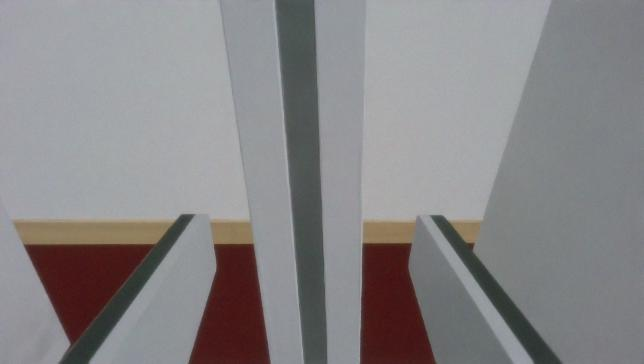

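>>> {"fn": "move", "kwargs": {
  "base": {"x_m_s":0.05,"for_s":0.45},
  "cameras": ["left_wrist_camera"]
}}

Scene clock: 937.27 s.
Joint torques (N m): left_arm=[-12.62 3.45 0.45 -6.37 -0.07 -1.55 -0.1] | right_arm=[-3.43 -5.34 -0.16 -1.7 0.27 -0.51 -0.27]
Motor temperatures (°C): left_arm=[37 33 33 38 43 39 42] | right_arm=[36 39 32 39 39 40 37]
Wrist force (N): left_arm=[-1.4 -5.8 -2.7] | right_arm=[-6.4 -3.6 -12.3]
Wrist torque (N m): left_arm=[0.06 -0.27 0.24] | right_arm=[0.02 -0.52 -0.33]
Wrist force, peak (N): left_arm=[-1.6 -6.2 -3.4] | right_arm=[-6.8 -3.4 -12.5]
move: done
base_odometry: x=+0.641 y=+0.645 heading=-0.005
base_status: done (sent for 0.47 of 0.47 s)
joint_positions: torso_squat_rad=+1.087 torso_shift_rad=+0.000 torso_pitch_rad=+0.000 torso_yaw_rad=+0.000 left_shoulder_pitch_rad=-0.400 left_shoulder_roll_rad=+0.070 left_shoulder_yaw_rad=+0.100 left_elbow_rad=-0.270 left_forearm_roll_rad=-0.008 left_wrist_pitch_rad=-0.900 left_hand_roll_rad=-1.478 left_gripper_m=+0.060 right_shoulder_pitch_rad=-0.036 right_shoulder_roll_rad=-0.150 right_shoulder_yaw_rad=+0.004 right_elbow_rad=-0.198 right_forearm_roll_rad=-0.043 right_wrist_pitch_rad=-0.006 right_hand_roll_rad=+0.044 right_gripper_m=+0.100 head_pan_rad=+0.300 head_tilt_rad=+0.700
joint_status: not commanded
wheel_motors_off: 0
motor_effort: left_wheel=-13(26) right_wheel=+12(42)
chest: x=-0.2280 y=+0.0003 z=+0.9155 quat_wxyz=(+1.000, +0.000, +0.000, +0.000) (m; base frame)
left_hand: x=+0.2656 y=+0.2364 z=+0.5252 quat_wxyz=(+0.508, +0.481, -0.509, -0.501) (m; base frame)
right_hand: x=-0.1033 y=-0.3320 z=+0.2492 quat_wxyz=(+0.990, -0.074, -0.119, +0.015) (m; base frame)
pictures: left_wrist_camera
camera_calibration:
left_wrist_camera: T_world_to_cam=[[-0.053404, -0.996962, 0.0566921, 0.21942], [-0.492516, -0.0230898, -0.869997, 0.625158], [0.868663, -0.0743831, -0.489787, 0.12291], [0, 0, 0, 1]] pos_world=[0.212851, 0.242331, 0.591646]

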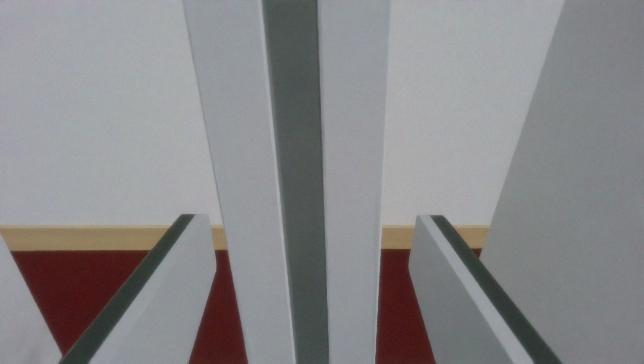

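>>> {"fn": "move", "kwargs": {
  "joints": {"left_shoulder_roll_rad":0.072},
  "cameras": []
}}

>>> {"fn": "move", "kwargs": {
  "joints": {"left_gripper_m":0.0},
  "cameras": ["left_wrist_camera","head_camera"]
}}

Scene clock: 940.30 s.
Joint torques (N m): left_arm=[-12.73 3.31 0.45 -5.66 0.23 -1.97 0.08] | right_arm=[-3.27 -4.82 0.36 -1.53 0.37 -0.58 -0.18]
Motor temperatures (°C): left_arm=[37 33 33 38 43 39 42] | right_arm=[36 39 32 39 39 40 37]
Wrist force (N): left_arm=[-1.4 -5.9 -2.8] | right_arm=[-6.5 -3.3 -12.3]
Wrist torque (N m): left_arm=[0.08 -0.27 0.25] | right_arm=[0.01 -0.55 -0.33]
Wrist force, peak (N): left_arm=[-1.7 -6.2 -3.3] | right_arm=[-6.5 -3.5 -12.6]
move: done
base_odometry: x=+0.641 y=+0.645 heading=-0.005
base_status: not commanded
joint_positions: torso_squat_rad=+1.087 torso_shift_rad=+0.000 torso_pitch_rad=+0.000 torso_yaw_rad=+0.000 left_shoulder_pitch_rad=-0.400 left_shoulder_roll_rad=+0.072 left_shoulder_yaw_rad=+0.100 left_elbow_rad=-0.270 left_forearm_roll_rad=-0.008 left_wrist_pitch_rad=-0.900 left_hand_roll_rad=-1.478 left_gripper_m=+0.060 right_shoulder_pitch_rad=-0.036 right_shoulder_roll_rad=-0.150 right_shoulder_yaw_rad=+0.004 right_elbow_rad=-0.198 right_forearm_roll_rad=-0.043 right_wrist_pitch_rad=-0.006 right_hand_roll_rad=+0.044 right_gripper_m=+0.100 head_pan_rad=+0.300 head_tilt_rad=+0.700
joint_status: all done
wheel_motors_off: 0
motor_effort: left_wheel=-13(14) right_wheel=+11(13)
chest: x=-0.2280 y=+0.0003 z=+0.9155 quat_wxyz=(+1.000, +0.000, +0.000, +0.000) (m; base frame)
left_hand: x=+0.2657 y=+0.2375 z=+0.5254 quat_wxyz=(+0.508, +0.482, -0.508, -0.501) (m; base frame)
right_hand: x=-0.1033 y=-0.3320 z=+0.2492 quat_wxyz=(+0.990, -0.074, -0.119, +0.015) (m; base frame)
pictures: none
No camera images: "cameras" was empty.

Scene clock: 941.47 s.
Joint torques (N m): left_arm=[-13.31 2.32 -0.19 -5.97 0.16 -1.91 -0.47] | right_arm=[-3.75 -4.48 -0.04 -1.66 0.33 -0.57 -0.25]
Motor temperatures (°C): left_arm=[37 33 33 38 43 39 42] | right_arm=[36 39 32 38 39 40 37]
Wrist force (N): left_arm=[0.0 -4.7 -3.4] | right_arm=[-6.3 -3.2 -12.3]
Wrist torque (N m): left_arm=[-0.04 -0.30 1.17] | right_arm=[-0.01 -0.52 -0.34]
Wrist force, peak (N): left_arm=[-1.5 -6.2 -3.5] | right_arm=[-6.4 -3.4 -12.7]
move: off_target
base_odometry: x=+0.641 y=+0.645 heading=-0.005
base_status: not commanded
joint_positions: torso_squat_rad=+1.087 torso_shift_rad=+0.000 torso_pitch_rad=+0.000 torso_yaw_rad=+0.000 left_shoulder_pitch_rad=-0.400 left_shoulder_roll_rad=+0.072 left_shoulder_yaw_rad=+0.100 left_elbow_rad=-0.270 left_forearm_roll_rad=-0.008 left_wrist_pitch_rad=-0.900 left_hand_roll_rad=-1.478 left_gripper_m=+0.031 right_shoulder_pitch_rad=-0.036 right_shoulder_roll_rad=-0.150 right_shoulder_yaw_rad=+0.004 right_elbow_rad=-0.198 right_forearm_roll_rad=-0.043 right_wrist_pitch_rad=-0.006 right_hand_roll_rad=+0.044 right_gripper_m=+0.100 head_pan_rad=+0.300 head_tilt_rad=+0.700
joint_status: left_gripper_m off_target (ended at +0.031, target +0.000)
wheel_motors_off: 0
motor_effort: left_wheel=-13(14) right_wheel=+12(14)
chest: x=-0.2280 y=+0.0003 z=+0.9155 quat_wxyz=(+1.000, +0.000, +0.000, +0.000) (m; base frame)
left_hand: x=+0.2657 y=+0.2375 z=+0.5254 quat_wxyz=(+0.508, +0.482, -0.508, -0.501) (m; base frame)
right_hand: x=-0.1033 y=-0.3320 z=+0.2492 quat_wxyz=(+0.990, -0.074, -0.119, +0.015) (m; base frame)
pictures: head_camera, left_wrist_camera
camera_calibration:
head_camera: T_world_to_cam=[[0.238406, -0.971138, 0.00730467, 0.0468805], [-0.587754, -0.150268, -0.794962, 0.822649], [0.773116, 0.185231, -0.606615, 0.777089], [0, 0, 0, 1]] pos_world=[-0.128441, 0.0252048, 1.12503]
left_wrist_camera: T_world_to_cam=[[-0.0527174, -0.997089, 0.0550903, 0.22124], [-0.492285, -0.0220492, -0.870155, 0.625138], [0.868836, -0.0729924, -0.48969, 0.122551], [0, 0, 0, 1]] pos_world=[0.212933, 0.243326, 0.591791]

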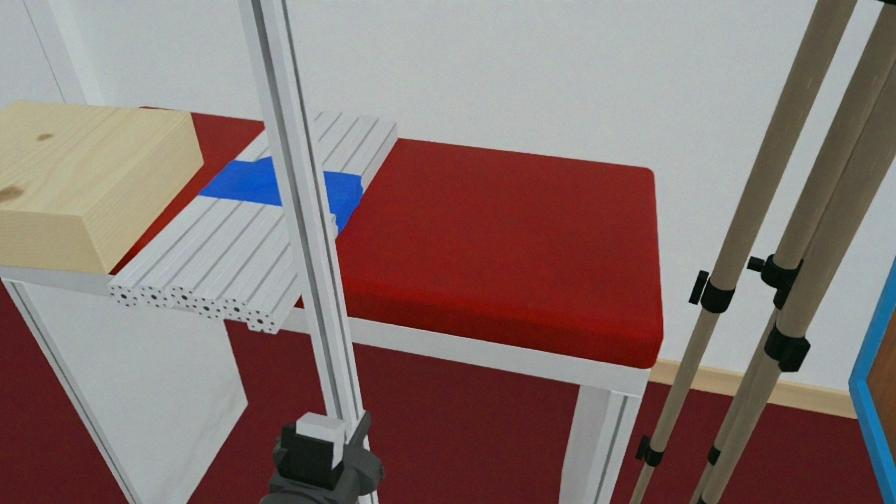

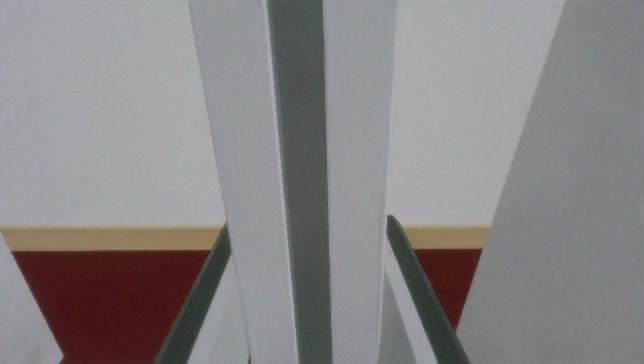

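>>> {"fn": "move", "kwargs": {
  "joints": {"torso_squat_rad":0.98},
  "cameras": []
}}

>>> {"fn": "move", "kwargs": {
  "base": {"x_m_s":-0.1,"for_s":1},
  "cameras": []
}}

>>> {"fn": "move", "kwargs": {
  "base": {"x_m_s":-0.24,"for_s":1.8667},
  "joints": {"left_shoulder_roll_rad":0.043,"left_hand_roll_rad":-1.57,"head_pan_rad":0.15,"head_tilt_rad":0.5},
  "cameras": ["head_camera","left_wrist_camera"]
}}

Scene clock: 950.60 s.
Joint torques (N m): left_arm=[-17.38 3.37 0.42 -9.29 0.22 -4.5 0.39] | right_arm=[-3.45 -4.63 -0.37 -1.67 0.26 -0.73 -0.18]
Motor temperatures (°C): left_arm=[37 33 33 38 43 39 42] | right_arm=[36 39 32 38 39 40 37]
Wrist force (N): left_arm=[-1.3 -15.1 -3.4] | right_arm=[-6.5 -3.5 -12.3]
Wrist torque (N m): left_arm=[-0.07 -0.23 0.23] | right_arm=[0.05 -0.56 -0.33]
Wrist force, peak (N): left_arm=[-1.3 -17.0 -3.0] | right_arm=[-6.8 -3.4 -12.8]
move: done
base_odometry: x=+0.641 y=+0.645 heading=-0.005
base_status: not commanded
joint_positions: torso_squat_rad=+0.980 torso_shift_rad=+0.000 torso_pitch_rad=+0.000 torso_yaw_rad=+0.000 left_shoulder_pitch_rad=-0.399 left_shoulder_roll_rad=+0.072 left_shoulder_yaw_rad=+0.100 left_elbow_rad=-0.269 left_forearm_roll_rad=-0.008 left_wrist_pitch_rad=-0.899 left_hand_roll_rad=-1.478 left_gripper_m=+0.031 right_shoulder_pitch_rad=-0.036 right_shoulder_roll_rad=-0.150 right_shoulder_yaw_rad=+0.004 right_elbow_rad=-0.198 right_forearm_roll_rad=-0.043 right_wrist_pitch_rad=-0.006 right_hand_roll_rad=+0.044 right_gripper_m=+0.100 head_pan_rad=+0.300 head_tilt_rad=+0.700
joint_status: all done
wheel_motors_off: 0
motor_effort: left_wheel=-13(14) right_wheel=+13(16)
chest: x=-0.2278 y=+0.0003 z=+0.9798 quat_wxyz=(+1.000, +0.000, +0.000, +0.000) (m; base frame)
left_hand: x=+0.2651 y=+0.2377 z=+0.5885 quat_wxyz=(+0.509, +0.482, -0.508, -0.502) (m; base frame)
right_hand: x=-0.1034 y=-0.3320 z=+0.3135 quat_wxyz=(+0.990, -0.074, -0.119, +0.015) (m; base frame)
pictures: none
No camera images: "cameras" was empty.

Scene clock: 952.40 s.
Joint torques (N m): left_arm=[-19.14 3.16 0.57 -9 0.03 -4.69 0.26] | right_arm=[-3.75 -5.13 0.22 -1.82 0.11 -0.64 -0.31]
Motor temperatures (°C): left_arm=[37 33 33 38 43 39 42] | right_arm=[36 39 32 38 39 40 37]
Wrist force (N): left_arm=[-0.9 -15.4 -3.4] | right_arm=[-6.8 -3.6 -12.4]
Wrist torque (N m): left_arm=[-0.32 -0.21 0.18] | right_arm=[0.04 -0.59 -0.32]
Wrist force, peak (N): left_arm=[-1.3 -16.3 -3.4] | right_arm=[-6.8 -3.5 -12.7]
move: done
base_odometry: x=+0.541 y=+0.645 heading=-0.003
base_status: done (sent for 1 of 1 s)
joint_positions: torso_squat_rad=+0.980 torso_shift_rad=+0.000 torso_pitch_rad=+0.000 torso_yaw_rad=+0.000 left_shoulder_pitch_rad=-0.399 left_shoulder_roll_rad=+0.072 left_shoulder_yaw_rad=+0.100 left_elbow_rad=-0.269 left_forearm_roll_rad=-0.008 left_wrist_pitch_rad=-0.899 left_hand_roll_rad=-1.478 left_gripper_m=+0.031 right_shoulder_pitch_rad=-0.036 right_shoulder_roll_rad=-0.150 right_shoulder_yaw_rad=+0.004 right_elbow_rad=-0.198 right_forearm_roll_rad=-0.043 right_wrist_pitch_rad=-0.006 right_hand_roll_rad=+0.044 right_gripper_m=+0.100 head_pan_rad=+0.300 head_tilt_rad=+0.700
joint_status: not commanded
wheel_motors_off: 0
motor_effort: left_wheel=+19(39) right_wheel=-21(40)
chest: x=-0.2279 y=+0.0003 z=+0.9798 quat_wxyz=(+1.000, +0.000, +0.000, +0.000) (m; base frame)
left_hand: x=+0.2650 y=+0.2377 z=+0.5886 quat_wxyz=(+0.509, +0.482, -0.508, -0.501) (m; base frame)
right_hand: x=-0.1034 y=-0.3320 z=+0.3135 quat_wxyz=(+0.990, -0.074, -0.119, +0.015) (m; base frame)
pictures: none
No camera images: "cameras" was empty.

Scene clock: 955.50 s.
Joint torques (N m): left_arm=[-17.13 2.83 0.17 -9.58 0.04 -4.17 0.35] | right_arm=[-3.81 -5.1 0.16 -1.83 0.15 -0.76 -0.13]
Motor temperatures (°C): left_arm=[37 33 33 38 43 39 42] | right_arm=[36 39 32 38 39 40 37]
Wrist force (N): left_arm=[0.0 -14.7 -3.4] | right_arm=[-6.6 -3.5 -12.6]
Wrist torque (N m): left_arm=[0.10 -0.21 0.15] | right_arm=[0.04 -0.58 -0.32]
Wrist force, peak (N): left_arm=[3.5 -15.8 -4.0] | right_arm=[-6.5 -3.4 -12.9]
move: done
base_odometry: x=+0.093 y=+0.647 heading=-0.005
base_status: done (sent for 1.87 of 1.87 s)
joint_positions: torso_squat_rad=+0.980 torso_shift_rad=+0.000 torso_pitch_rad=+0.000 torso_yaw_rad=+0.000 left_shoulder_pitch_rad=-0.399 left_shoulder_roll_rad=+0.043 left_shoulder_yaw_rad=+0.100 left_elbow_rad=-0.269 left_forearm_roll_rad=-0.008 left_wrist_pitch_rad=-0.899 left_hand_roll_rad=-1.570 left_gripper_m=+0.031 right_shoulder_pitch_rad=-0.036 right_shoulder_roll_rad=-0.150 right_shoulder_yaw_rad=+0.004 right_elbow_rad=-0.198 right_forearm_roll_rad=-0.043 right_wrist_pitch_rad=-0.006 right_hand_roll_rad=+0.044 right_gripper_m=+0.100 head_pan_rad=+0.150 head_tilt_rad=+0.500
joint_status: all done
wheel_motors_off: 0
motor_effort: left_wheel=-17(40) right_wheel=+19(54)
chest: x=-0.2279 y=+0.0003 z=+0.9798 quat_wxyz=(+1.000, +0.000, +0.000, +0.000) (m; base frame)
left_hand: x=+0.2633 y=+0.2199 z=+0.5864 quat_wxyz=(+0.490, +0.494, -0.494, -0.521) (m; base frame)
right_hand: x=-0.1035 y=-0.3320 z=+0.3135 quat_wxyz=(+0.990, -0.074, -0.119, +0.015) (m; base frame)
pictures: head_camera, left_wrist_camera
camera_calibration:
head_camera: T_world_to_cam=[[0.0904888, -0.995887, -0.0045058, 0.029939], [-0.435556, -0.0355061, -0.899461, 1.02842], [0.895602, 0.0833537, -0.436977, 0.641108], [0, 0, 0, 1]] pos_world=[-0.128951, 0.0128925, 1.20531]
left_wrist_camera: T_world_to_cam=[[-0.064687, -0.997856, -0.00990781, 0.241646], [-0.495977, 0.0407645, -0.867378, 0.662206], [0.865923, -0.0511941, -0.497551, 0.153901], [0, 0, 0, 1]] pos_world=[0.210805, 0.222013, 0.653351]

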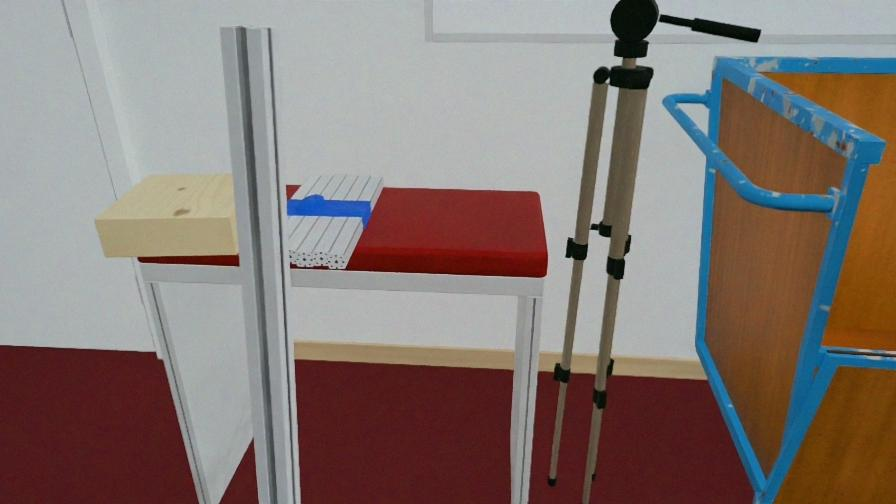

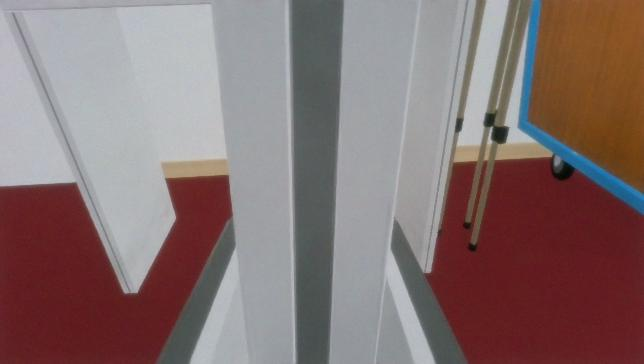

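>>> {"fn": "move", "kwargs": {
  "base": {"turn_rad_s":-0.8,"for_s":1.9567},
  "cameras": []
}}

>>> {"fn": "move", "kwargs": {
  "base": {"x_m_s":0.4,"for_s":3.2},
  "cameras": []
}}

>>> {"fn": "move", "kwargs": {
  "base": {"turn_rad_s":0.8,"for_s":1.95},
  "joints": {"torso_squat_rad":0.6},
  "cameras": ["left_wrist_camera"]
}}

Scene clock: 966.63 s.
Joint torques (N m): left_arm=[-18 1.81 0.43 -9.41 0.23 -4.53 0.29] | right_arm=[-3.97 -4.96 0.33 -1.61 0.25 -0.64 -0.26]
Motor temperatures (°C): left_arm=[37 33 33 39 43 40 42] | right_arm=[36 39 32 38 39 40 37]
Wrist force (N): left_arm=[0.0 -14.9 -3.9] | right_arm=[-6.6 -3.6 -12.3]
Wrist torque (N m): left_arm=[-0.03 -0.21 0.18] | right_arm=[0.04 -0.58 -0.34]
Wrist force, peak (N): left_arm=[0.2 -15.6 -4.0] | right_arm=[-6.7 -3.7 -12.7]
move: done
base_odometry: x=+0.093 y=+0.647 heading=-1.577
base_status: done (sent for 1.97 of 1.97 s)
joint_positions: torso_squat_rad=+0.980 torso_shift_rad=+0.000 torso_pitch_rad=+0.000 torso_yaw_rad=+0.000 left_shoulder_pitch_rad=-0.399 left_shoulder_roll_rad=+0.043 left_shoulder_yaw_rad=+0.100 left_elbow_rad=-0.269 left_forearm_roll_rad=-0.008 left_wrist_pitch_rad=-0.899 left_hand_roll_rad=-1.570 left_gripper_m=+0.031 right_shoulder_pitch_rad=-0.036 right_shoulder_roll_rad=-0.150 right_shoulder_yaw_rad=+0.004 right_elbow_rad=-0.198 right_forearm_roll_rad=-0.043 right_wrist_pitch_rad=-0.006 right_hand_roll_rad=+0.044 right_gripper_m=+0.100 head_pan_rad=+0.150 head_tilt_rad=+0.500
joint_status: not commanded
wheel_motors_off: 0
motor_effort: left_wheel=+15(53) right_wheel=+4(51)
chest: x=-0.2279 y=+0.0003 z=+0.9798 quat_wxyz=(+1.000, +0.000, +0.000, +0.000) (m; base frame)
left_hand: x=+0.2633 y=+0.2199 z=+0.5864 quat_wxyz=(+0.490, +0.494, -0.494, -0.521) (m; base frame)
right_hand: x=-0.1034 y=-0.3320 z=+0.3135 quat_wxyz=(+0.990, -0.074, -0.119, +0.015) (m; base frame)
pictures: none
No camera images: "cameras" was empty.

Scene clock: 971.30 s.
Joint torques (N m): left_arm=[-16.78 2.09 -0.09 -9.14 0.15 -4.52 0.69] | right_arm=[-3.24 -4.65 0.04 -1.62 0.25 -0.64 -0.35]
Motor temperatures (°C): left_arm=[37 33 33 39 43 40 42] | right_arm=[36 39 32 38 39 40 37]
Wrist force (N): left_arm=[-0.2 -15.5 -3.5] | right_arm=[-6.7 -3.4 -12.4]
Wrist torque (N m): left_arm=[-0.23 -0.23 0.17] | right_arm=[0.03 -0.58 -0.33]
Wrist force, peak (N): left_arm=[-0.2 -16.0 -3.7] | right_arm=[-6.9 -3.4 -12.6]
move: done
base_odometry: x=+0.084 y=-0.633 heading=-1.578
base_status: done (sent for 3.2 of 3.2 s)
joint_positions: torso_squat_rad=+0.980 torso_shift_rad=+0.000 torso_pitch_rad=+0.000 torso_yaw_rad=+0.000 left_shoulder_pitch_rad=-0.399 left_shoulder_roll_rad=+0.043 left_shoulder_yaw_rad=+0.100 left_elbow_rad=-0.269 left_forearm_roll_rad=-0.008 left_wrist_pitch_rad=-0.899 left_hand_roll_rad=-1.570 left_gripper_m=+0.031 right_shoulder_pitch_rad=-0.036 right_shoulder_roll_rad=-0.150 right_shoulder_yaw_rad=+0.004 right_elbow_rad=-0.198 right_forearm_roll_rad=-0.043 right_wrist_pitch_rad=-0.006 right_hand_roll_rad=+0.044 right_gripper_m=+0.100 head_pan_rad=+0.150 head_tilt_rad=+0.500
joint_status: not commanded
wheel_motors_off: 0
motor_effort: left_wheel=-11(49) right_wheel=+12(47)
chest: x=-0.2278 y=+0.0003 z=+0.9799 quat_wxyz=(+1.000, +0.000, +0.000, +0.000) (m; base frame)
left_hand: x=+0.2634 y=+0.2199 z=+0.5865 quat_wxyz=(+0.490, +0.494, -0.494, -0.521) (m; base frame)
right_hand: x=-0.1033 y=-0.3320 z=+0.3135 quat_wxyz=(+0.990, -0.074, -0.119, +0.015) (m; base frame)
pictures: none
No camera images: "cameras" was empty.

Scene clock: 975.20 s.
Joint torques (N m): left_arm=[-17.64 2.23 0.14 -9.29 0.17 -4.43 0.53] | right_arm=[-3.8 -4.9 -0.03 -1.74 0.17 -0.64 -0.17]
Motor temperatures (°C): left_arm=[37 33 33 39 43 40 42] | right_arm=[36 39 32 38 39 40 37]
Wrist force (N): left_arm=[0.3 -15.1 -3.3] | right_arm=[-6.4 -3.2 -12.6]
Wrist torque (N m): left_arm=[0.04 -0.11 0.19] | right_arm=[0.01 -0.55 -0.33]
Wrist force, peak (N): left_arm=[0.0 -15.8 -4.1] | right_arm=[-6.6 -3.3 -13.1]
move: done
base_odometry: x=+0.084 y=-0.633 heading=-0.005
base_status: done (sent for 1.97 of 1.97 s)
joint_positions: torso_squat_rad=+0.600 torso_shift_rad=+0.000 torso_pitch_rad=+0.000 torso_yaw_rad=+0.000 left_shoulder_pitch_rad=-0.399 left_shoulder_roll_rad=+0.043 left_shoulder_yaw_rad=+0.100 left_elbow_rad=-0.269 left_forearm_roll_rad=-0.008 left_wrist_pitch_rad=-0.899 left_hand_roll_rad=-1.570 left_gripper_m=+0.031 right_shoulder_pitch_rad=-0.036 right_shoulder_roll_rad=-0.150 right_shoulder_yaw_rad=+0.004 right_elbow_rad=-0.198 right_forearm_roll_rad=-0.043 right_wrist_pitch_rad=-0.006 right_hand_roll_rad=+0.044 right_gripper_m=+0.100 head_pan_rad=+0.150 head_tilt_rad=+0.500
joint_status: all done
wheel_motors_off: 0
motor_effort: left_wheel=+4(44) right_wheel=+16(45)
chest: x=-0.2279 y=+0.0003 z=+1.1677 quat_wxyz=(+1.000, +0.000, +0.000, +0.000) (m; base frame)
left_hand: x=+0.2633 y=+0.2199 z=+0.7743 quat_wxyz=(+0.490, +0.494, -0.494, -0.521) (m; base frame)
right_hand: x=-0.1034 y=-0.3319 z=+0.5013 quat_wxyz=(+0.990, -0.074, -0.119, +0.015) (m; base frame)
pictures: left_wrist_camera
camera_calibration:
left_wrist_camera: T_world_to_cam=[[-0.0647252, -0.997854, -0.00991352, 0.243531], [-0.495906, 0.0407844, -0.867418, 0.825172], [0.86596, -0.0512276, -0.497482, 0.247249], [0, 0, 0, 1]] pos_world=[0.210863, 0.22202, 0.841185]

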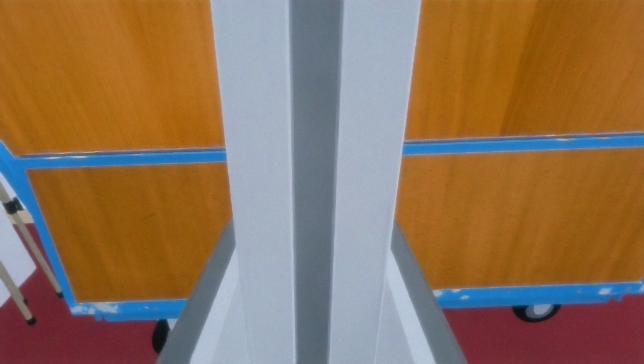

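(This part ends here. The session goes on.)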